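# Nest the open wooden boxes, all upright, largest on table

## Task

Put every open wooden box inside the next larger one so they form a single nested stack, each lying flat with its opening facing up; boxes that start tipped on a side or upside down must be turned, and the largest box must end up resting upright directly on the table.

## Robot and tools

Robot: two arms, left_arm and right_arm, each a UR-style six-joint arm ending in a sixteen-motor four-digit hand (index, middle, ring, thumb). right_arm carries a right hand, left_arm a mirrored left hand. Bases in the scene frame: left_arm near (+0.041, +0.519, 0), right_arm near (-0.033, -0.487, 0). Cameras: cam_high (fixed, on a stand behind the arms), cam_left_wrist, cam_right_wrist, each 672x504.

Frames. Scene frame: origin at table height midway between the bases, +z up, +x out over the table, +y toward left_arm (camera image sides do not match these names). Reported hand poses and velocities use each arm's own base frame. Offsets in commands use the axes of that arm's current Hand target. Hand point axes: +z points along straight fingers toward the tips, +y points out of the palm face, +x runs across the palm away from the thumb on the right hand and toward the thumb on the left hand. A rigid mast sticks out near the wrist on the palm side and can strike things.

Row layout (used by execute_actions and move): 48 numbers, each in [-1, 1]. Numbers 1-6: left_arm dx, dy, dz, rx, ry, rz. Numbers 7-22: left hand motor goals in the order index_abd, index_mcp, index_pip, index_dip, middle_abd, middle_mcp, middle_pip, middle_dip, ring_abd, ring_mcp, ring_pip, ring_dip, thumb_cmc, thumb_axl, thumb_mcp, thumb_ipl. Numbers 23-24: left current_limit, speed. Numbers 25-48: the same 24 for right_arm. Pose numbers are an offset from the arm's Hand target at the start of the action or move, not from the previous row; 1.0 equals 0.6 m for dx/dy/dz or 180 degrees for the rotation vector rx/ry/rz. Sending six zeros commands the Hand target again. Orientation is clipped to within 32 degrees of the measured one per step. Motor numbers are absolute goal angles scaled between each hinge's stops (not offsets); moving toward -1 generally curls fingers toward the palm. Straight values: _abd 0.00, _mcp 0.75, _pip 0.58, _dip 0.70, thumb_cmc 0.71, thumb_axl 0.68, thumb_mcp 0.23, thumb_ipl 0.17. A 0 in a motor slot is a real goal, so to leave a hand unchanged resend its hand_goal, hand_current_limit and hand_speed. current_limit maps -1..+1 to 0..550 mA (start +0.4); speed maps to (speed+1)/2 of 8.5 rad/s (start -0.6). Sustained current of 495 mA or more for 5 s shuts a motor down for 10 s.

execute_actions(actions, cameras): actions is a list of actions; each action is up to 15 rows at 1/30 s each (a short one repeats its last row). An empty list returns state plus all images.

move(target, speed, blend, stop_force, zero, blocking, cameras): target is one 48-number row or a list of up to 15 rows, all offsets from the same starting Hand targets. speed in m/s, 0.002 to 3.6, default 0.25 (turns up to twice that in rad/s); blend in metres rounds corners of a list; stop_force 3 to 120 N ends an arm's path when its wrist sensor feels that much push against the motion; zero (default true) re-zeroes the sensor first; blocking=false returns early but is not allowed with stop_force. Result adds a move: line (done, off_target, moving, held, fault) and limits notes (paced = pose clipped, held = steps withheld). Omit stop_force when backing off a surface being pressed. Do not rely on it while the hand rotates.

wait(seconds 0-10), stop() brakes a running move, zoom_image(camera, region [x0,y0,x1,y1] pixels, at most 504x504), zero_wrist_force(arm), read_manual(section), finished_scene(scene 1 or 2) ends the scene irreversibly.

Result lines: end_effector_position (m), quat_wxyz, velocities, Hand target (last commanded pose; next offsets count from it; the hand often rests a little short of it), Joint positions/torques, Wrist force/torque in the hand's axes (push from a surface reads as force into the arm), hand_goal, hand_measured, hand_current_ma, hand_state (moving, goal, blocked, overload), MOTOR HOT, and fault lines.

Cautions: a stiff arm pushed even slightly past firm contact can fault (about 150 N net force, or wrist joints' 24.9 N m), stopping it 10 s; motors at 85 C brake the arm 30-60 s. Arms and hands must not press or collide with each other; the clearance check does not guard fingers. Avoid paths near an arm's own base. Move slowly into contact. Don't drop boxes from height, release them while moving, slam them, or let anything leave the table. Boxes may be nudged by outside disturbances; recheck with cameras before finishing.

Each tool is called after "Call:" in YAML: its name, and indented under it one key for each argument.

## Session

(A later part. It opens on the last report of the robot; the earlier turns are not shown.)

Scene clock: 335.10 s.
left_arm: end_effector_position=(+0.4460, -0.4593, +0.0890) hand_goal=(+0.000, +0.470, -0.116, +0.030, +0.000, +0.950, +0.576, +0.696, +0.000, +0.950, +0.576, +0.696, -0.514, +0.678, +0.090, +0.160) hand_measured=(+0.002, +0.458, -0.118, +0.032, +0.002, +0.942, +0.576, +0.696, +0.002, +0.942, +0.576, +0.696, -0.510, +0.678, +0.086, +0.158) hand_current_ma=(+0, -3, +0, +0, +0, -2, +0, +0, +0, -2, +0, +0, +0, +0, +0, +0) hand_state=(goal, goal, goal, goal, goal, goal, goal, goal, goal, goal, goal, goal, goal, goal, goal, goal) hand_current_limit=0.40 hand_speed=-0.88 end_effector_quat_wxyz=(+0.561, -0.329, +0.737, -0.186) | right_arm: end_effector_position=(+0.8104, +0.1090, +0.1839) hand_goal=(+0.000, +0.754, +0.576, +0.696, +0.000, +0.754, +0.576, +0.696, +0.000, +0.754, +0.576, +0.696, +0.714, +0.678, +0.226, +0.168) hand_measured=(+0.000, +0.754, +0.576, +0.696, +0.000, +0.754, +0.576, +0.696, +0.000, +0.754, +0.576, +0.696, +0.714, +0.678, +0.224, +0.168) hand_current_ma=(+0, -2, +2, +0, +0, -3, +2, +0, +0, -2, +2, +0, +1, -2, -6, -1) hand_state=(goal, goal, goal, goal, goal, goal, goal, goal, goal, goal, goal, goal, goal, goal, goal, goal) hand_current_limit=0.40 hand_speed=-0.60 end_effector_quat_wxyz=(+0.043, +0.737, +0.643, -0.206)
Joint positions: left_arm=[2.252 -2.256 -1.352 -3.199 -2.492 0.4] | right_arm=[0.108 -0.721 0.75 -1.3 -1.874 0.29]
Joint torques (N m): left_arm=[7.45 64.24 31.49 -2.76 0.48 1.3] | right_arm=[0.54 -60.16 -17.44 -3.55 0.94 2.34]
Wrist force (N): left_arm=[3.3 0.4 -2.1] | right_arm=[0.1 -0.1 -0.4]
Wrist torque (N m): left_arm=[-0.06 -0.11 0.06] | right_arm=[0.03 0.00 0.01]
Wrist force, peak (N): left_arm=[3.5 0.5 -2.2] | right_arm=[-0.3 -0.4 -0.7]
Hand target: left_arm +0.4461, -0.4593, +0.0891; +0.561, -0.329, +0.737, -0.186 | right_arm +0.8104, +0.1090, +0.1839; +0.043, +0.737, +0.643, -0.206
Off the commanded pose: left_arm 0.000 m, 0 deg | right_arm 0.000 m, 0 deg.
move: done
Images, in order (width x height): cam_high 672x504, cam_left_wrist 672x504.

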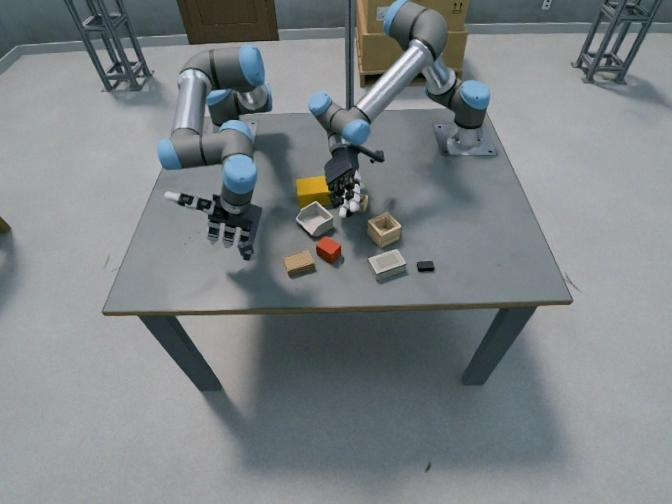

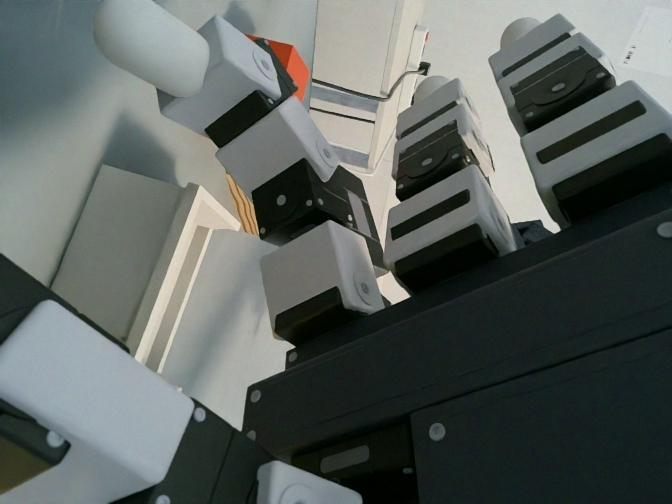

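Call:
move:
  target: [0.0072,0.0038,-0.025,0.0196,-0.0057,0.0587,0,0.47,-0.116,0.03,0,0.95,0.576,0.696,0,0.95,0.576,0.696,-0.514,0.678,0.09,0.16,0.4,-0.88,0,0,0,0,0,0,0,0.754,0.576,0.696,0,0.754,0.576,0.696,0,0.754,0.576,0.696,0.714,0.678,0.226,0.168,0.4,-0.6]
  speed: 0.1
  cameras: ["cam_left_wrist","cam_high"]

Call:
zoom_image:
  camera: "cam_high"
  region: [320, 160, 390, 230]

Call:
zoom_image:
  camera: "cam_left_wrist"
  region: [0, 0, 200, 200]

Scene clock: 337.83 s.
left_arm: end_effector_position=(+0.4306, -0.4621, +0.0891) hand_goal=(+0.000, +0.470, -0.116, +0.030, +0.000, +0.950, +0.576, +0.696, +0.000, +0.950, +0.576, +0.696, -0.514, +0.678, +0.090, +0.160) hand_measured=(+0.002, +0.460, -0.118, +0.032, +0.002, +0.942, +0.576, +0.696, +0.002, +0.942, +0.576, +0.696, -0.510, +0.678, +0.086, +0.158) hand_current_ma=(+0, -2, +0, +0, +0, -2, +0, +0, +0, -2, +0, +0, +0, +0, +0, +0) hand_state=(goal, goal, goal, goal, goal, goal, goal, goal, goal, goal, goal, goal, goal, goal, goal, goal) hand_current_limit=0.40 hand_speed=-0.88 end_effector_quat_wxyz=(+0.592, -0.244, +0.753, -0.153) | right_arm: end_effector_position=(+0.8104, +0.1090, +0.1839) hand_goal=(+0.000, +0.754, +0.576, +0.696, +0.000, +0.754, +0.576, +0.696, +0.000, +0.754, +0.576, +0.696, +0.714, +0.678, +0.226, +0.168) hand_measured=(+0.000, +0.754, +0.576, +0.696, +0.000, +0.754, +0.576, +0.696, +0.000, +0.754, +0.576, +0.696, +0.714, +0.678, +0.224, +0.168) hand_current_ma=(+0, -2, +2, +0, +0, -3, +2, +0, +0, -2, +2, +0, +1, -2, -6, -1) hand_state=(goal, goal, goal, goal, goal, goal, goal, goal, goal, goal, goal, goal, goal, goal, goal, goal) hand_current_limit=0.40 hand_speed=-0.60 end_effector_quat_wxyz=(+0.043, +0.737, +0.643, -0.206)
Joint positions: left_arm=[2.207 -2.251 -1.406 -3.074 -2.517 0.633] | right_arm=[0.108 -0.721 0.75 -1.3 -1.874 0.29]
Joint torques (N m): left_arm=[-8.4 63.95 4.99 2.52 -2.05 1.23] | right_arm=[-0.48 -59.86 -17.52 -3.74 0.81 2.32]
Wrist force (N): left_arm=[3.7 0.3 -1.8] | right_arm=[0.1 -0.3 -0.2]
Wrist torque (N m): left_arm=[-0.07 -0.10 0.06] | right_arm=[-0.02 -0.02 0.00]
Wrist force, peak (N): left_arm=[3.7 0.2 -2.1] | right_arm=[-0.3 -0.2 -0.7]
Hand target: left_arm +0.4306, -0.4621, +0.0891; +0.592, -0.244, +0.753, -0.153 | right_arm +0.8104, +0.1090, +0.1839; +0.043, +0.737, +0.643, -0.206
Off the commanded pose: left_arm 0.000 m, 0 deg | right_arm 0.000 m, 0 deg.
move: done
Images, in order (width x height): cam_high 672x504, cam_left_wrist 672x504.

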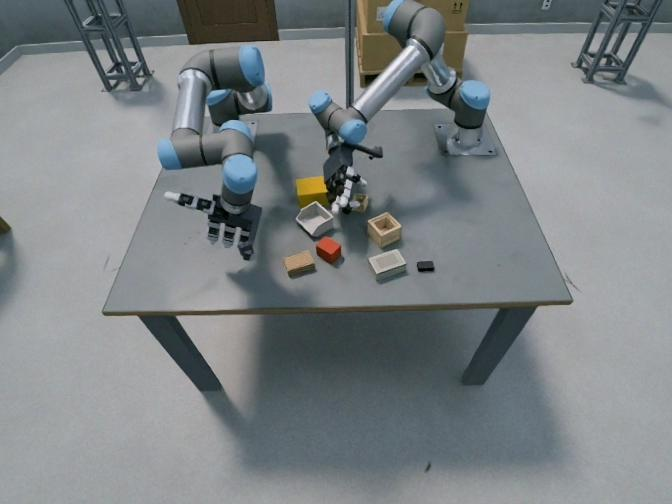

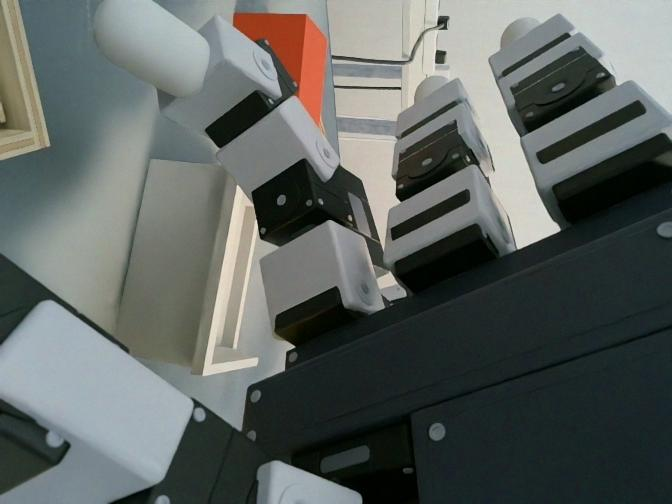

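Scaled by 7.200.

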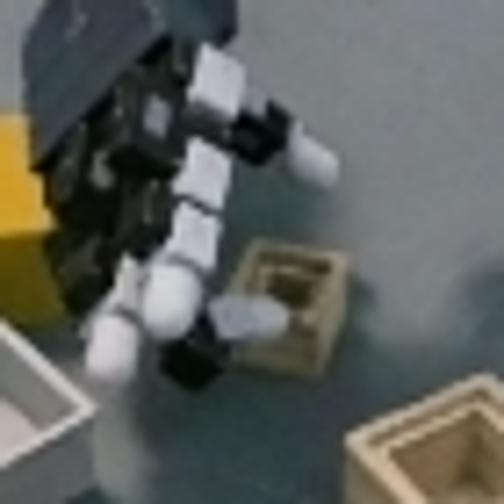

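Scaled by 2.520.

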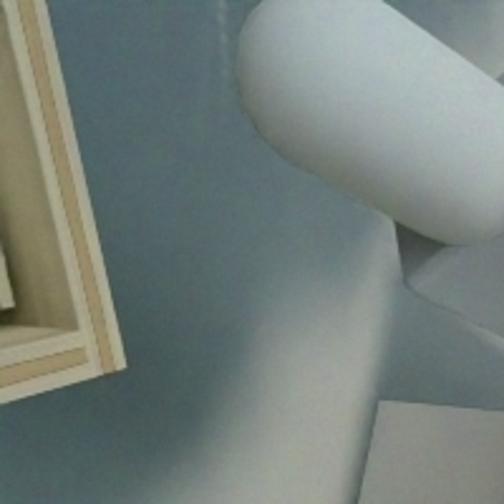

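Call:
move:
  target: [0.0019,-0.0055,0.0052,0.0182,0.0116,0.0054,0,0.47,-0.116,0.03,0,0.95,0.576,0.696,0,0.95,0.576,0.696,-0.514,0.678,0.09,0.16,0.4,-0.88,0,0,0,0,0,0,0,0.754,0.576,0.696,0,0.754,0.576,0.696,0,0.754,0.576,0.696,0.714,0.678,0.226,0.168,0.4,-0.6]
  speed: 0.06

Call:
move:
  target: [0.0359,0.0228,0.0106,0,0,0,0,0.47,-0.116,0.03,0,0.95,0.576,0.696,0,0.95,0.576,0.696,-0.514,0.678,0.09,0.16,0.4,-0.88,0,0,0,0,0,0,0,0.754,0.576,0.696,0,0.754,0.576,0.696,0,0.754,0.576,0.696,0.714,0.678,0.226,0.168,0.4,-0.6]
  speed: 0.03
  stop_force: 3.5
  cameras: ["cam_left_wrist","cam_high"]

Call:
zoom_image:
  camera: "cam_high"
  region: [320, 160, 390, 230]

Call:
zoom_image:
  camera: "cam_left_wrist"
  region: [0, 0, 200, 200]

Scene clock: 342.07 s.
left_arm: end_effector_position=(+0.4340, -0.4653, +0.0891) hand_goal=(+0.000, +0.470, -0.116, +0.030, +0.000, +0.950, +0.576, +0.696, +0.000, +0.950, +0.576, +0.696, -0.514, +0.678, +0.090, +0.160) hand_measured=(+0.002, +0.460, -0.118, +0.032, +0.002, +0.942, +0.576, +0.696, +0.002, +0.942, +0.576, +0.696, -0.510, +0.678, +0.088, +0.158) hand_current_ma=(+0, -2, +0, +0, +0, -2, +0, +0, +0, -2, +0, +0, +0, +0, +0, +0) hand_state=(goal, goal, goal, goal, goal, goal, goal, goal, goal, goal, goal, goal, goal, goal, goal, goal) hand_current_limit=0.40 hand_speed=-0.88 end_effector_quat_wxyz=(+0.586, -0.218, +0.761, -0.174) | right_arm: end_effector_position=(+0.8104, +0.1090, +0.1839) hand_goal=(+0.000, +0.754, +0.576, +0.696, +0.000, +0.754, +0.576, +0.696, +0.000, +0.754, +0.576, +0.696, +0.714, +0.678, +0.226, +0.168) hand_measured=(+0.000, +0.754, +0.576, +0.696, +0.000, +0.754, +0.576, +0.696, +0.000, +0.754, +0.576, +0.696, +0.714, +0.678, +0.224, +0.168) hand_current_ma=(+0, -2, +2, +0, +0, -3, +2, +0, +0, -2, +2, +0, +1, -2, -6, -1) hand_state=(goal, goal, goal, goal, goal, goal, goal, goal, goal, goal, goal, goal, goal, goal, goal, goal) hand_current_limit=0.40 hand_speed=-0.60 end_effector_quat_wxyz=(+0.043, +0.737, +0.643, -0.206)
Joint positions: left_arm=[2.217 -2.218 -1.459 -3.011 -2.444 0.687] | right_arm=[0.108 -0.721 0.75 -1.3 -1.874 0.29]
Joint torques (N m): left_arm=[7.08 63.78 6.32 2.34 0.77 1.45] | right_arm=[-0.17 -60.19 -17.29 -3.67 0.93 2.35]
Wrist force (N): left_arm=[3.1 0.5 -2.2] | right_arm=[0.0 0.1 -0.5]
Wrist torque (N m): left_arm=[-0.02 -0.05 0.05] | right_arm=[0.06 0.02 0.00]
Wrist force, peak (N): left_arm=[3.8 0.1 -2.2] | right_arm=[0.0 -0.5 -0.7]
Hand target: left_arm +0.4340, -0.4653, +0.0891; +0.586, -0.218, +0.761, -0.174 | right_arm +0.8104, +0.1090, +0.1839; +0.043, +0.737, +0.643, -0.206
Off the commanded pose: left_arm 0.000 m, 0 deg | right_arm 0.000 m, 0 deg.
move: done

Scene clock: 343.80 s.
left_arm: end_effector_position=(+0.4337, -0.4653, +0.0628) hand_goal=(+0.000, +0.470, -0.116, +0.030, +0.000, +0.950, +0.576, +0.696, +0.000, +0.950, +0.576, +0.696, -0.514, +0.678, +0.090, +0.160) hand_measured=(+0.002, +0.460, -0.118, +0.032, +0.002, +0.942, +0.576, +0.696, +0.002, +0.942, +0.576, +0.696, -0.510, +0.678, +0.088, +0.158) hand_current_ma=(+0, -2, +0, +0, +0, -2, +0, +0, +0, -2, +0, +0, +0, +0, +0, +0) hand_state=(goal, goal, goal, goal, goal, goal, goal, goal, goal, goal, goal, goal, goal, goal, goal, goal) hand_current_limit=0.40 hand_speed=-0.88 end_effector_quat_wxyz=(+0.586, -0.218, +0.761, -0.174) | right_arm: end_effector_position=(+0.8104, +0.1090, +0.1839) hand_goal=(+0.000, +0.754, +0.576, +0.696, +0.000, +0.754, +0.576, +0.696, +0.000, +0.754, +0.576, +0.696, +0.714, +0.678, +0.226, +0.168) hand_measured=(+0.000, +0.754, +0.576, +0.696, +0.000, +0.754, +0.576, +0.696, +0.000, +0.754, +0.576, +0.696, +0.714, +0.678, +0.224, +0.168) hand_current_ma=(+0, -2, +2, +0, +0, -3, +2, +0, +0, -2, +2, +0, +1, -2, -6, -1) hand_state=(goal, goal, goal, goal, goal, goal, goal, goal, goal, goal, goal, goal, goal, goal, goal, goal) hand_current_limit=0.40 hand_speed=-0.60 end_effector_quat_wxyz=(+0.043, +0.737, +0.643, -0.206)
Joint positions: left_arm=[2.217 -2.251 -1.479 -2.958 -2.445 0.686] | right_arm=[0.108 -0.721 0.75 -1.3 -1.874 0.29]
Joint torques (N m): left_arm=[-8.45 36.47 5.14 2.57 -2.01 0.77] | right_arm=[0.2 -60.32 -17.79 -3.65 0.85 2.3]
Wrist force (N): left_arm=[3.0 0.2 -1.4] | right_arm=[0.0 0.0 -0.4]
Wrist torque (N m): left_arm=[-0.13 -0.01 0.05] | right_arm=[0.04 0.01 -0.01]
Wrist force, peak (N): left_arm=[3.1 0.7 -2.3] | right_arm=[-0.1 -0.1 -0.8]
Hand target: left_arm +0.4337, -0.4653, +0.0628; +0.586, -0.218, +0.761, -0.174 | right_arm +0.8104, +0.1090, +0.1839; +0.043, +0.737, +0.643, -0.206
Off the commanded pose: left_arm 0.000 m, 0 deg | right_arm 0.000 m, 0 deg.
move: done
Images, in order (width x height): cam_high 672x504, cam_left_wrist 672x504.

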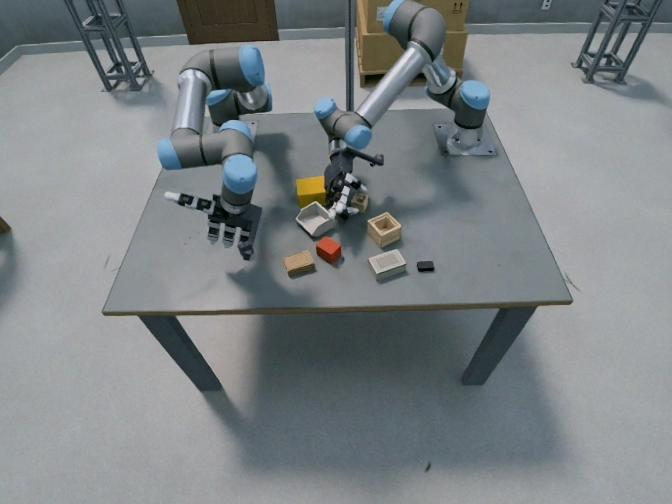

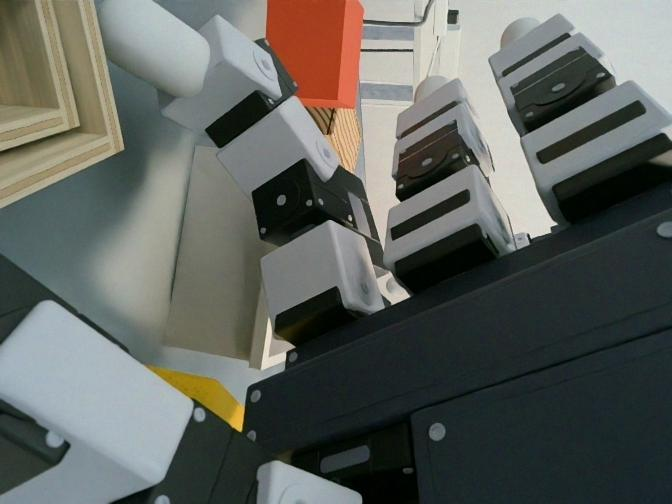

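Scaled by 7.200.

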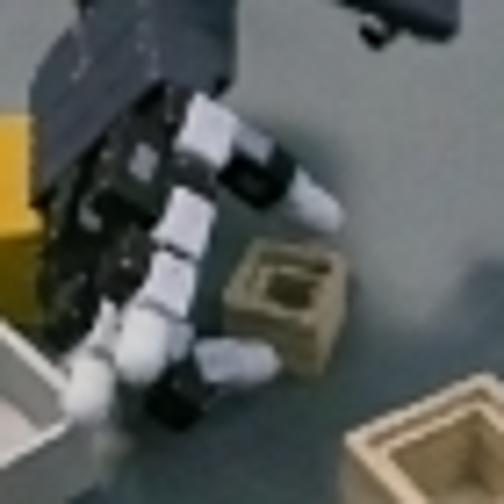

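Scaled by 2.520.

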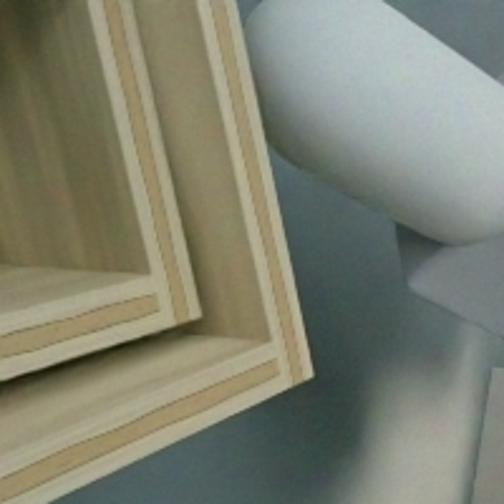

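Call:
zoom_image:
  camera: "cam_high"
  region: [340, 180, 380, 220]

Scaled by 12.600.

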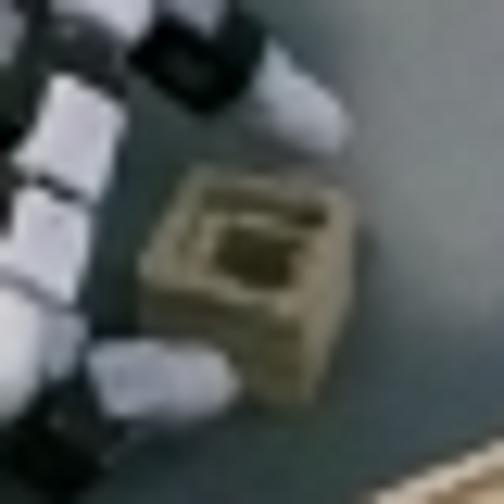

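Call:
move:
  target:
    - [0.0024,-0.0045,0.0016,0,0,0,0,0.47,-0.116,0.03,0,0.95,0.576,0.696,0,0.95,0.576,0.696,-0.514,0.678,0.09,0.16,0.4,-0.88,0,0,0,0,0,0,0,0.754,0.576,0.696,0,0.754,0.576,0.696,0,0.754,0.576,0.696,0.714,0.678,0.226,0.168,0.4,-0.6]
    - [0.0024,-0.0045,0.0016,0,0,0,0,0.4,-0.12,0.02,0,0.95,0.576,0.696,0,0.95,0.576,0.696,-0.514,0.678,0.0,0.14,0.4,-0.9,0,0,0,0,0,0,0,0.754,0.576,0.696,0,0.754,0.576,0.696,0,0.754,0.576,0.696,0.714,0.678,0.226,0.168,0.4,-0.6]
    - [0.0024,-0.0045,0.0016,0,0,0,0,0.27,-0.15,0.0,0,0.95,0.576,0.696,0,0.95,0.576,0.696,-0.514,0.678,-0.1,0.11,0.4,-0.93,0,0,0,0,0,0,0,0.754,0.576,0.696,0,0.754,0.576,0.696,0,0.754,0.576,0.696,0.714,0.678,0.226,0.168,0.4,-0.6]
  speed: 0.05
  cameras: ["cam_left_wrist","cam_high"]

Call:
zoom_image:
  camera: "cam_high"
  region: [340, 180, 380, 220]

Call:
zoom_image:
  camera: "cam_left_wrist"
  region: [0, 0, 200, 200]

Scene clock: 350.23 s.
left_arm: end_effector_position=(+0.4346, -0.4684, +0.0628) hand_goal=(+0.000, +0.270, -0.150, +0.000, +0.000, +0.950, +0.576, +0.696, +0.000, +0.950, +0.576, +0.696, -0.514, +0.678, -0.100, +0.110) hand_measured=(+0.002, +0.354, -0.138, +0.002, +0.002, +0.942, +0.576, +0.696, +0.002, +0.942, +0.576, +0.696, -0.510, +0.678, -0.036, +0.126) hand_current_ma=(+0, +133, +3, +0, +0, -2, +0, +0, +0, -2, +0, +0, +1, +0, +115, +9) hand_state=(goal, blocked, goal, goal, goal, goal, goal, goal, goal, goal, goal, goal, goal, goal, blocked, goal) hand_current_limit=0.40 hand_speed=-0.93 end_effector_quat_wxyz=(+0.586, -0.218, +0.761, -0.174) | right_arm: end_effector_position=(+0.8104, +0.1090, +0.1839) hand_goal=(+0.000, +0.754, +0.576, +0.696, +0.000, +0.754, +0.576, +0.696, +0.000, +0.754, +0.576, +0.696, +0.714, +0.678, +0.226, +0.168) hand_measured=(+0.000, +0.754, +0.576, +0.696, +0.000, +0.754, +0.576, +0.696, +0.000, +0.754, +0.576, +0.696, +0.714, +0.678, +0.224, +0.168) hand_current_ma=(+0, -2, +2, +0, +0, -3, +2, +0, +0, -2, +2, +0, +1, -2, -6, -1) hand_state=(goal, goal, goal, goal, goal, goal, goal, goal, goal, goal, goal, goal, goal, goal, goal, goal) hand_current_limit=0.40 hand_speed=-0.60 end_effector_quat_wxyz=(+0.043, +0.737, +0.643, -0.206)
Joint positions: left_arm=[2.215 -2.258 -1.467 -2.964 -2.446 0.685] | right_arm=[0.108 -0.721 0.75 -1.3 -1.874 0.29]
Joint torques (N m): left_arm=[-7.88 37.01 30.23 -1.83 -2.09 -1.18] | right_arm=[-0.34 -59.75 -17.53 -3.63 1 2.35]
Wrist force (N): left_arm=[2.4 -0.8 -2.2] | right_arm=[-0.1 -0.3 -0.3]
Wrist torque (N m): left_arm=[-0.08 -0.04 0.20] | right_arm=[0.00 0.02 -0.01]
Wrist force, peak (N): left_arm=[3.4 0.6 -2.2] | right_arm=[-0.4 -0.2 -0.7]
Hand target: left_arm +0.4346, -0.4684, +0.0628; +0.586, -0.218, +0.761, -0.174 | right_arm +0.8104, +0.1090, +0.1839; +0.043, +0.737, +0.643, -0.206
Off the commanded pose: left_arm 0.000 m, 0 deg | right_arm 0.000 m, 0 deg.
move: done
Images, in order (width x height): cam_high 672x504, cam_left_wrist 672x504.

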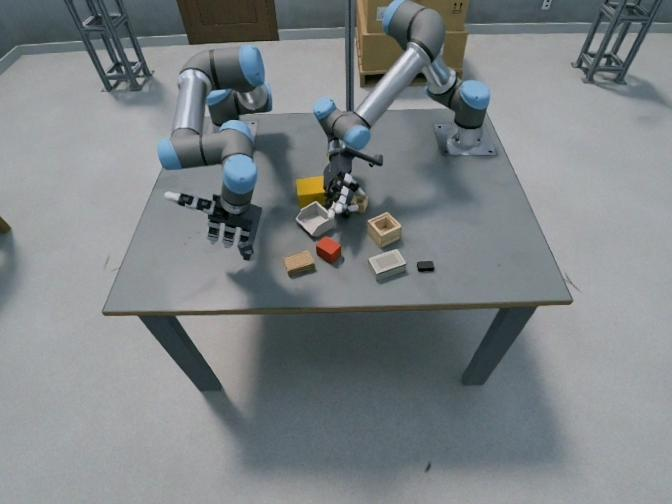

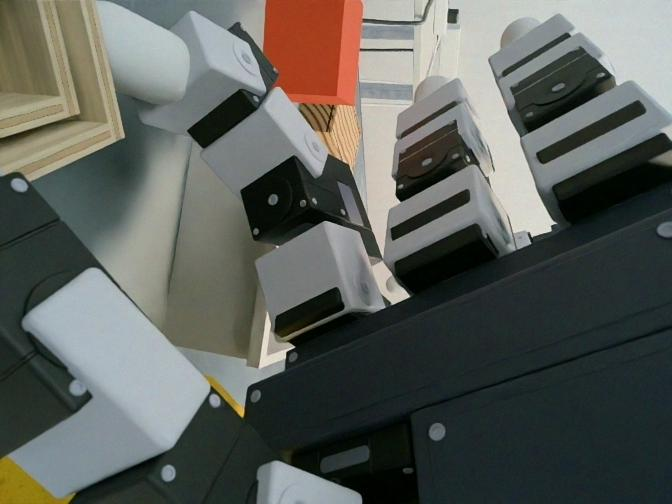

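Scaled by 12.600.

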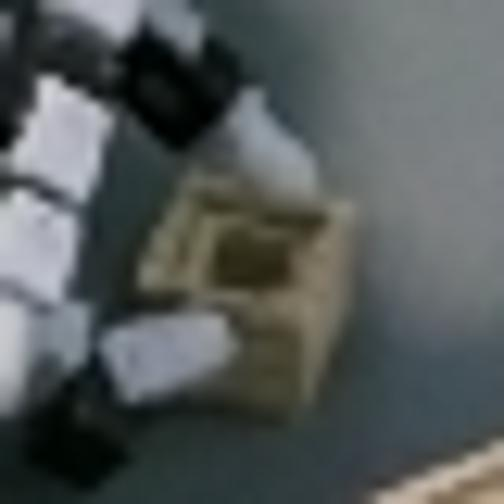

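Scaled by 2.520.

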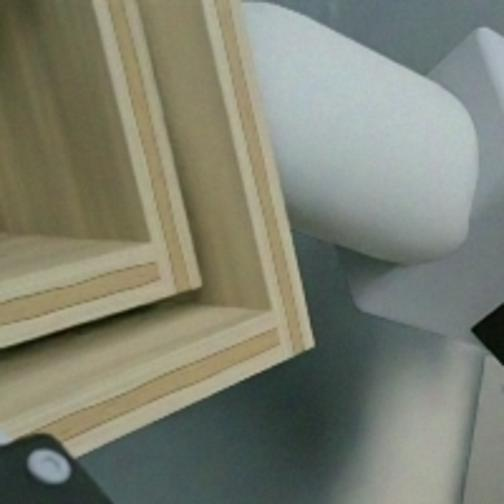

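Call:
move:
  target: [0,0,0,0,0,0,0,0.14,-0.2,-0.05,0,0.95,0.576,0.696,0,0.95,0.576,0.696,-0.514,0.678,-0.19,0.08,0.6,-0.9,0,0,0,0,0,0,0,0.754,0.576,0.696,0,0.754,0.576,0.696,0,0.754,0.576,0.696,0.714,0.678,0.226,0.168,0.4,-0.6]
  speed: 0.05

Call:
move:
  target: [-0.1638,-0.104,-0.0485,0,0,0,0,0.14,-0.2,-0.05,0,0.95,0.576,0.696,0,0.95,0.576,0.696,-0.514,0.678,-0.19,0.08,0.6,-0.9,0,0,0,0,0,0,0,0.754,0.576,0.696,0,0.754,0.576,0.696,0,0.754,0.576,0.696,0.714,0.678,0.226,0.168,0.4,-0.6]
  speed: 0.1
  cameras: ["cam_left_wrist","cam_high"]

Call:
zoom_image:
  camera: "cam_high"
  region: [320, 150, 420, 250]

Call:
zoom_image:
  camera: "cam_left_wrist"
  region: [0, 0, 200, 200]

Scene clock: 351.93 s.
left_arm: end_effector_position=(+0.4346, -0.4684, +0.0628) hand_goal=(+0.000, +0.140, -0.200, -0.050, +0.000, +0.950, +0.576, +0.696, +0.000, +0.950, +0.576, +0.696, -0.514, +0.678, -0.190, +0.080) hand_measured=(+0.002, +0.354, -0.138, -0.022, +0.002, +0.942, +0.576, +0.696, +0.002, +0.942, +0.576, +0.696, -0.510, +0.678, -0.042, +0.126) hand_current_ma=(+0, +440, +64, +15, +0, -2, +0, +0, +0, -2, +0, +0, +1, +0, +440, +65) hand_state=(goal, blocked, blocked, blocked, goal, goal, goal, goal, goal, goal, goal, goal, goal, goal, blocked, blocked) hand_current_limit=0.60 hand_speed=-0.90 end_effector_quat_wxyz=(+0.586, -0.218, +0.761, -0.174) | right_arm: end_effector_position=(+0.8104, +0.1090, +0.1839) hand_goal=(+0.000, +0.754, +0.576, +0.696, +0.000, +0.754, +0.576, +0.696, +0.000, +0.754, +0.576, +0.696, +0.714, +0.678, +0.226, +0.168) hand_measured=(+0.000, +0.754, +0.576, +0.696, +0.000, +0.754, +0.576, +0.696, +0.000, +0.754, +0.576, +0.696, +0.714, +0.678, +0.224, +0.168) hand_current_ma=(+0, -2, +2, +0, +0, -3, +2, +0, +0, -2, +2, +0, +1, -2, -6, -1) hand_state=(goal, goal, goal, goal, goal, goal, goal, goal, goal, goal, goal, goal, goal, goal, goal, goal) hand_current_limit=0.40 hand_speed=-0.60 end_effector_quat_wxyz=(+0.043, +0.737, +0.643, -0.206)
Joint positions: left_arm=[2.215 -2.258 -1.467 -2.964 -2.446 0.685] | right_arm=[0.108 -0.721 0.75 -1.3 -1.874 0.29]
Joint torques (N m): left_arm=[-7.09 37.63 25.66 -0.84 -1.83 -1.23] | right_arm=[-0.09 -60.21 -16.85 -3.66 0.97 2.32]
Wrist force (N): left_arm=[3.4 0.8 -1.9] | right_arm=[0.0 -0.3 -0.3]
Wrist torque (N m): left_arm=[-0.03 -0.03 0.19] | right_arm=[0.00 0.01 0.00]
Wrist force, peak (N): left_arm=[3.6 0.3 -2.1] | right_arm=[-0.4 -0.6 -0.2]
Hand target: left_arm +0.4346, -0.4684, +0.0628; +0.586, -0.218, +0.761, -0.174 | right_arm +0.8104, +0.1090, +0.1839; +0.043, +0.737, +0.643, -0.206
Off the commanded pose: left_arm 0.000 m, 0 deg | right_arm 0.000 m, 0 deg.
move: done

Scene clock: 353.60 s.
left_arm: end_effector_position=(+0.4359, -0.4682, +0.1827) hand_goal=(+0.000, +0.140, -0.200, -0.050, +0.000, +0.950, +0.576, +0.696, +0.000, +0.950, +0.576, +0.696, -0.514, +0.678, -0.190, +0.080) hand_measured=(+0.002, +0.354, -0.138, -0.022, +0.002, +0.942, +0.576, +0.696, +0.002, +0.942, +0.576, +0.696, -0.510, +0.678, -0.042, +0.126) hand_current_ma=(+0, +440, +64, +15, +0, -2, +0, +0, +0, -2, +0, +0, +1, +0, +440, +65) hand_state=(goal, blocked, blocked, blocked, goal, goal, goal, goal, goal, goal, goal, goal, goal, goal, blocked, blocked) hand_current_limit=0.60 hand_speed=-0.90 end_effector_quat_wxyz=(+0.586, -0.218, +0.761, -0.174) | right_arm: end_effector_position=(+0.8104, +0.1090, +0.1839) hand_goal=(+0.000, +0.754, +0.576, +0.696, +0.000, +0.754, +0.576, +0.696, +0.000, +0.754, +0.576, +0.696, +0.714, +0.678, +0.226, +0.168) hand_measured=(+0.000, +0.754, +0.576, +0.696, +0.000, +0.754, +0.576, +0.696, +0.000, +0.754, +0.576, +0.696, +0.714, +0.678, +0.224, +0.168) hand_current_ma=(+0, -2, +2, +0, +0, -3, +2, +0, +0, -2, +2, +0, +1, -2, -6, -1) hand_state=(goal, goal, goal, goal, goal, goal, goal, goal, goal, goal, goal, goal, goal, goal, goal, goal) hand_current_limit=0.40 hand_speed=-0.60 end_effector_quat_wxyz=(+0.043, +0.737, +0.643, -0.206)
Joint positions: left_arm=[2.217 -2.132 -1.34 -3.216 -2.444 0.686] | right_arm=[0.108 -0.721 0.75 -1.3 -1.874 0.29]
Joint torques (N m): left_arm=[7.02 61.47 33.02 -2.39 -0.02 -1.35] | right_arm=[-0.27 -60.39 -17.07 -3.7 1.03 2.31]
Wrist force (N): left_arm=[3.6 0.6 -1.7] | right_arm=[-0.2 -0.2 -0.2]
Wrist torque (N m): left_arm=[-0.07 -0.07 0.10] | right_arm=[0.00 0.03 -0.02]
Wrist force, peak (N): left_arm=[4.2 1.5 -1.6] | right_arm=[-0.3 -0.2 -0.8]
Hand target: left_arm +0.4359, -0.4682, +0.1828; +0.586, -0.218, +0.761, -0.174 | right_arm +0.8104, +0.1090, +0.1839; +0.043, +0.737, +0.643, -0.206
Off the commanded pose: left_arm 0.000 m, 0 deg | right_arm 0.000 m, 0 deg.
move: done
Images, in order (width x height): cam_high 672x504, cam_left_wrist 672x504.

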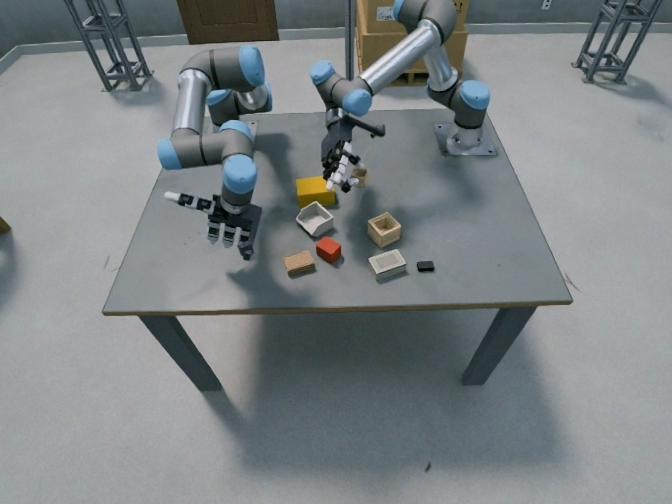

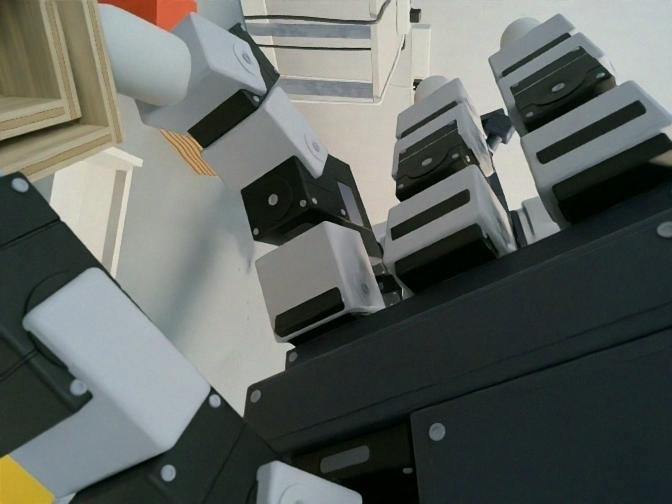

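Scaled by 5.040.

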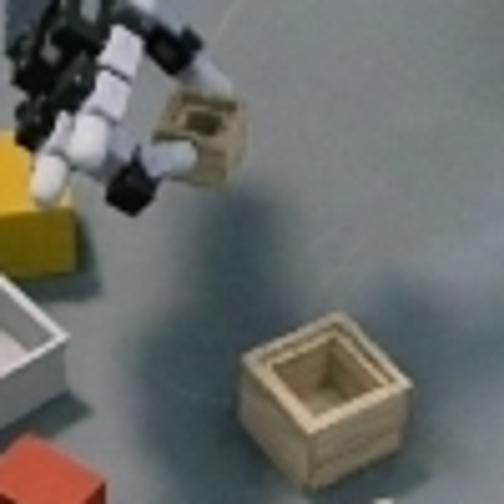

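Scaled by 2.520.

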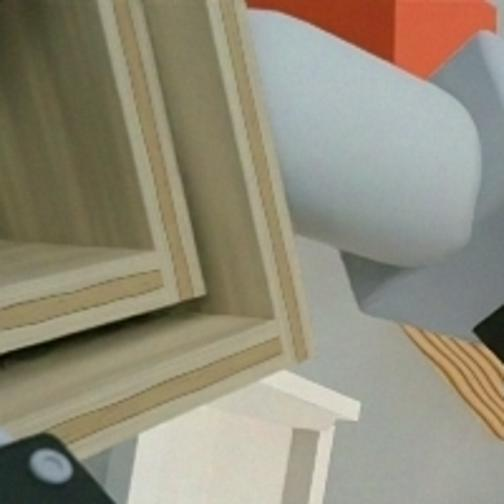

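Call:
move:
  target: [-0.1472,0.1322,0.214,0.1657,0.1051,0.049,0,0.14,-0.2,-0.05,0,0.95,0.576,0.696,0,0.95,0.576,0.696,-0.514,0.678,-0.19,0.08,0.6,-0.9,0,0,0,0,0,0,0,0.754,0.576,0.696,0,0.754,0.576,0.696,0,0.754,0.576,0.696,0.714,0.678,0.226,0.168,0.4,-0.6]
  speed: 0.25

Call:
move:
  target: [0.0667,0.0423,0.0197,0,0,0,0,0.14,-0.2,-0.05,0,0.95,0.576,0.696,0,0.95,0.576,0.696,-0.514,0.678,-0.19,0.08,0.6,-0.9,0,0,0,0,0,0,0,0.754,0.576,0.696,0,0.754,0.576,0.696,0,0.754,0.576,0.696,0.714,0.678,0.226,0.168,0.4,-0.6]
  speed: 0.1
  cameras: ["cam_left_wrist","cam_high"]

Call:
zoom_image:
  camera: "cam_high"
  region: [340, 160, 430, 250]

Call:
zoom_image:
  camera: "cam_left_wrist"
  region: [0, 0, 250, 250]

Scene clock: 361.03 s.
left_arm: end_effector_position=(+0.5693, -0.3552, +0.1812) hand_goal=(+0.000, +0.140, -0.200, -0.050, +0.000, +0.950, +0.576, +0.696, +0.000, +0.950, +0.576, +0.696, -0.514, +0.678, -0.190, +0.080) hand_measured=(+0.002, +0.354, -0.138, -0.022, +0.002, +0.942, +0.576, +0.696, +0.002, +0.942, +0.576, +0.696, -0.510, +0.678, -0.042, +0.126) hand_current_ma=(+0, +440, +64, +15, +0, -2, +0, +0, +0, -2, +0, +0, +1, +0, +440, +65) hand_state=(goal, blocked, blocked, blocked, goal, goal, goal, goal, goal, goal, goal, goal, goal, goal, blocked, blocked) hand_current_limit=0.60 hand_speed=-0.90 end_effector_quat_wxyz=(+0.502, +0.029, +0.790, -0.351) | right_arm: end_effector_position=(+0.8104, +0.1090, +0.1839) hand_goal=(+0.000, +0.754, +0.576, +0.696, +0.000, +0.754, +0.576, +0.696, +0.000, +0.754, +0.576, +0.696, +0.714, +0.678, +0.226, +0.168) hand_measured=(+0.000, +0.754, +0.576, +0.696, +0.000, +0.754, +0.576, +0.696, +0.000, +0.754, +0.576, +0.696, +0.714, +0.678, +0.224, +0.168) hand_current_ma=(+0, -2, +2, +0, +0, -3, +2, +0, +0, -2, +2, +0, +1, -2, -6, -1) hand_state=(goal, goal, goal, goal, goal, goal, goal, goal, goal, goal, goal, goal, goal, goal, goal, goal) hand_current_limit=0.40 hand_speed=-0.60 end_effector_quat_wxyz=(+0.043, +0.737, +0.643, -0.206)
Joint positions: left_arm=[2.788 -1.849 -1.75 -2.947 -1.287 1.073] | right_arm=[0.108 -0.721 0.75 -1.3 -1.874 0.29]
Joint torques (N m): left_arm=[6.3 22.82 33.6 -1.01 1.3 1.39] | right_arm=[0.02 -59.71 -16.97 -3.7 0.91 2.34]
Wrist force (N): left_arm=[3.4 0.8 -2.0] | right_arm=[-0.3 -0.1 -0.3]
Wrist torque (N m): left_arm=[-0.01 -0.04 0.00] | right_arm=[0.02 0.05 -0.03]
Wrist force, peak (N): left_arm=[4.2 -0.1 -2.4] | right_arm=[-0.4 0.1 -0.7]
Hand target: left_arm +0.5693, -0.3552, +0.1812; +0.502, +0.029, +0.790, -0.351 | right_arm +0.8104, +0.1090, +0.1839; +0.043, +0.737, +0.643, -0.206
Off the commanded pose: left_arm 0.000 m, 0 deg | right_arm 0.000 m, 0 deg.
move: done

Scene clock: 361.97 s.
left_arm: end_effector_position=(+0.5688, -0.3552, +0.1324) hand_goal=(+0.000, +0.140, -0.200, -0.050, +0.000, +0.950, +0.576, +0.696, +0.000, +0.950, +0.576, +0.696, -0.514, +0.678, -0.190, +0.080) hand_measured=(+0.002, +0.354, -0.138, -0.022, +0.002, +0.942, +0.576, +0.696, +0.002, +0.942, +0.576, +0.696, -0.510, +0.678, -0.042, +0.126) hand_current_ma=(+0, +440, +64, +15, +0, -2, +0, +0, +0, -2, +0, +0, +1, +0, +440, +65) hand_state=(goal, blocked, blocked, blocked, goal, goal, goal, goal, goal, goal, goal, goal, goal, goal, blocked, blocked) hand_current_limit=0.60 hand_speed=-0.90 end_effector_quat_wxyz=(+0.502, +0.029, +0.790, -0.351) | right_arm: end_effector_position=(+0.8104, +0.1090, +0.1839) hand_goal=(+0.000, +0.754, +0.576, +0.696, +0.000, +0.754, +0.576, +0.696, +0.000, +0.754, +0.576, +0.696, +0.714, +0.678, +0.226, +0.168) hand_measured=(+0.000, +0.754, +0.576, +0.696, +0.000, +0.754, +0.576, +0.696, +0.000, +0.754, +0.576, +0.696, +0.714, +0.678, +0.224, +0.168) hand_current_ma=(+0, -2, +2, +0, +0, -3, +2, +0, +0, -2, +2, +0, +1, -2, -6, -1) hand_state=(goal, goal, goal, goal, goal, goal, goal, goal, goal, goal, goal, goal, goal, goal, goal, goal) hand_current_limit=0.40 hand_speed=-0.60 end_effector_quat_wxyz=(+0.043, +0.737, +0.643, -0.206)
Joint positions: left_arm=[2.788 -1.906 -1.814 -2.826 -1.287 1.073] | right_arm=[0.108 -0.721 0.75 -1.3 -1.874 0.29]
Joint torques (N m): left_arm=[-8.31 23.59 5.53 4.07 -1.26 -1.34] | right_arm=[0.11 -59.87 -16.89 -3.65 0.95 2.32]
Wrist force (N): left_arm=[3.4 0.6 -1.9] | right_arm=[-0.3 -0.3 -0.4]
Wrist torque (N m): left_arm=[-0.09 -0.05 0.01] | right_arm=[0.00 0.04 -0.03]
Wrist force, peak (N): left_arm=[4.0 1.2 -1.9] | right_arm=[-0.1 -0.1 -0.7]
Hand target: left_arm +0.5688, -0.3552, +0.1323; +0.502, +0.029, +0.790, -0.351 | right_arm +0.8104, +0.1090, +0.1839; +0.043, +0.737, +0.643, -0.206
Off the commanded pose: left_arm 0.000 m, 0 deg | right_arm 0.000 m, 0 deg.
move: done
Images, in order (width x height): cam_high 672x504, cam_left_wrist 672x504.

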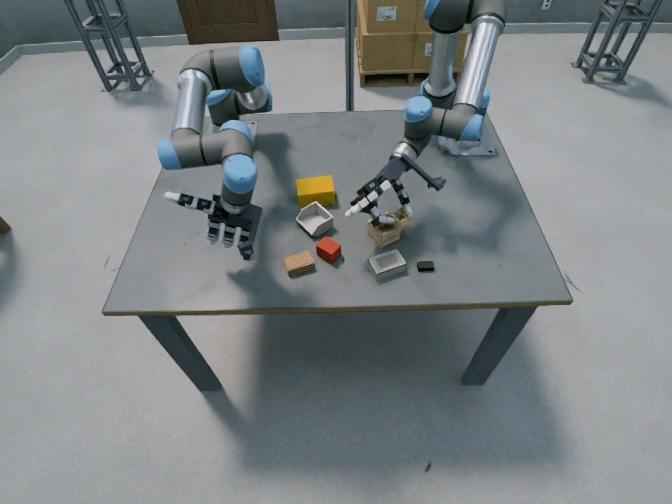

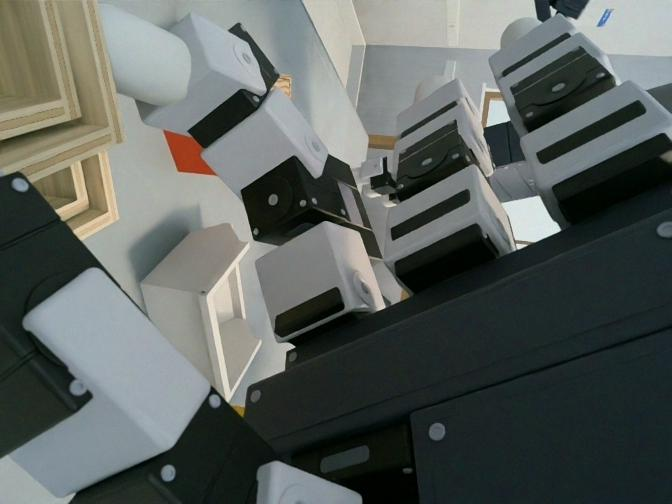

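Scaled by 5.600.

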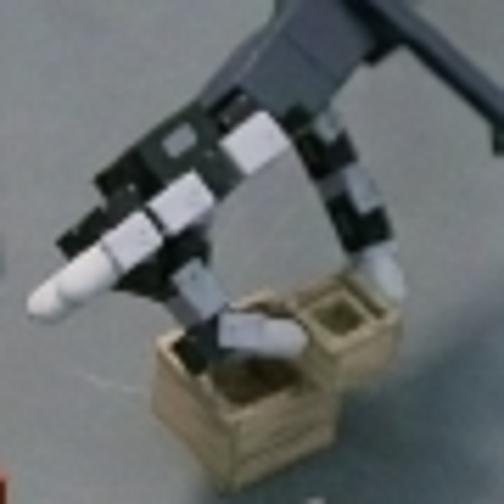

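Scaled by 2.016.

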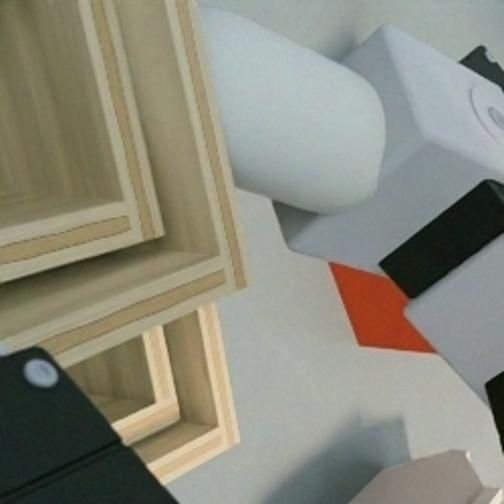

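Call:
move:
  target: [0.0428,-0.0653,0.043,0.0191,0.0121,0.0056,0,0.14,-0.2,-0.05,0,0.95,0.576,0.696,0,0.95,0.576,0.696,-0.514,0.678,-0.19,0.08,0.6,-0.9,0,0,0,0,0,0,0,0.754,0.576,0.696,0,0.754,0.576,0.696,0,0.754,0.576,0.696,0.714,0.678,0.226,0.168,0.4,-0.6]
  speed: 0.1
  cameras: ["cam_left_wrist","cam_high"]

Call:
zoom_image:
  camera: "cam_high"
  region: [350, 190, 420, 260]

Call:
zoom_image:
  camera: "cam_left_wrist"
  region: [0, 0, 250, 250]

Scene clock: 365.33 s.
left_arm: end_effector_position=(+0.5604, -0.4076, +0.1256) hand_goal=(+0.000, +0.140, -0.200, -0.050, +0.000, +0.950, +0.576, +0.696, +0.000, +0.950, +0.576, +0.696, -0.514, +0.678, -0.190, +0.080) hand_measured=(+0.002, +0.354, -0.138, -0.022, +0.002, +0.942, +0.576, +0.696, +0.002, +0.942, +0.576, +0.696, -0.510, +0.678, -0.042, +0.126) hand_current_ma=(+0, +440, +64, +15, +0, -2, +0, +0, +0, -2, +0, +0, +1, +0, +440, +65) hand_state=(goal, blocked, blocked, blocked, goal, goal, goal, goal, goal, goal, goal, goal, goal, goal, blocked, blocked) hand_current_limit=0.60 hand_speed=-0.90 end_effector_quat_wxyz=(+0.489, +0.058, +0.788, -0.369) | right_arm: end_effector_position=(+0.8104, +0.1090, +0.1839) hand_goal=(+0.000, +0.754, +0.576, +0.696, +0.000, +0.754, +0.576, +0.696, +0.000, +0.754, +0.576, +0.696, +0.714, +0.678, +0.226, +0.168) hand_measured=(+0.000, +0.754, +0.576, +0.696, +0.000, +0.754, +0.576, +0.696, +0.000, +0.754, +0.576, +0.696, +0.714, +0.678, +0.224, +0.168) hand_current_ma=(+0, -2, +2, +0, +0, -3, +2, +0, +0, -2, +2, +0, +1, -2, -6, -1) hand_state=(goal, goal, goal, goal, goal, goal, goal, goal, goal, goal, goal, goal, goal, goal, goal, goal) hand_current_limit=0.40 hand_speed=-0.60 end_effector_quat_wxyz=(+0.043, +0.737, +0.643, -0.206)
Joint positions: left_arm=[2.709 -1.962 -1.755 -2.829 -1.293 1.07] | right_arm=[0.108 -0.721 0.75 -1.3 -1.874 0.29]
Joint torques (N m): left_arm=[-9.2 27.03 31.16 -1.03 -1.3 -1.3] | right_arm=[0.44 -59.7 -16.95 -3.66 1.02 2.32]
Wrist force (N): left_arm=[3.5 0.7 -2.0] | right_arm=[0.0 0.0 -0.4]
Wrist torque (N m): left_arm=[-0.05 -0.07 0.20] | right_arm=[0.03 0.00 0.00]
Wrist force, peak (N): left_arm=[3.5 1.4 -2.5] | right_arm=[-0.2 -0.4 -0.7]
Hand target: left_arm +0.5604, -0.4076, +0.1256; +0.489, +0.058, +0.788, -0.369 | right_arm +0.8104, +0.1090, +0.1839; +0.043, +0.737, +0.643, -0.206
Off the commanded pose: left_arm 0.000 m, 0 deg | right_arm 0.000 m, 0 deg.
move: done
Images, in order (width x height): cam_high 672x504, cam_left_wrist 672x504.

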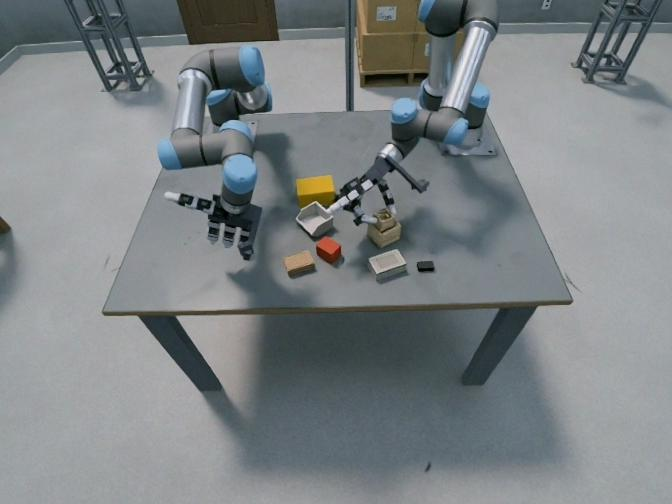

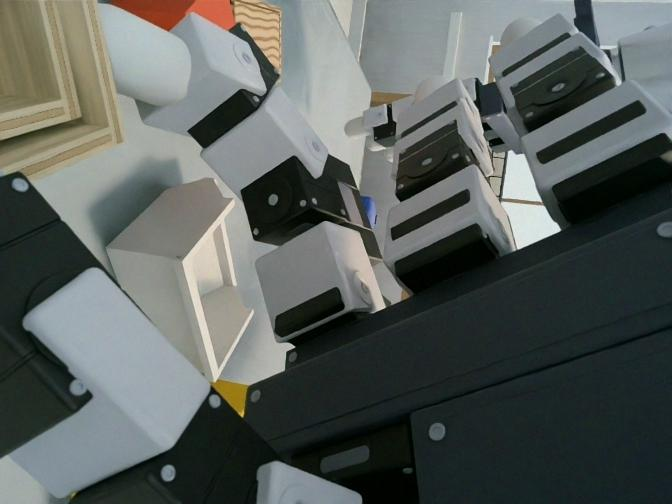

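Scaled by 7.200.

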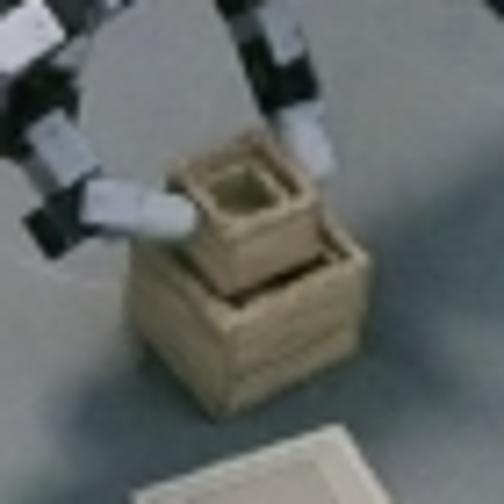

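Scaled by 2.016.

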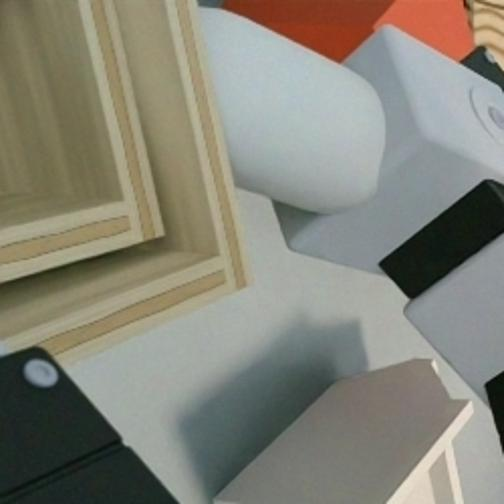

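Call:
zoom_image:
  camera: "cam_high"
  region: [364, 205, 404, 250]

Scaled by 11.200.

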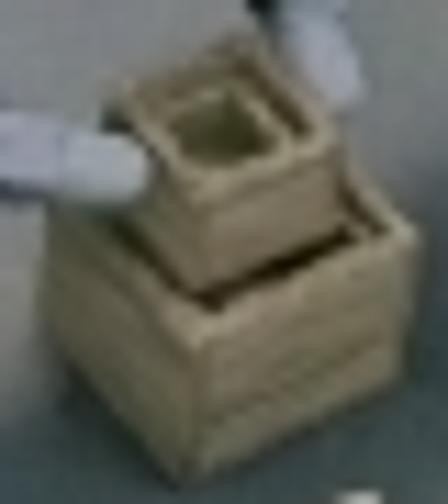

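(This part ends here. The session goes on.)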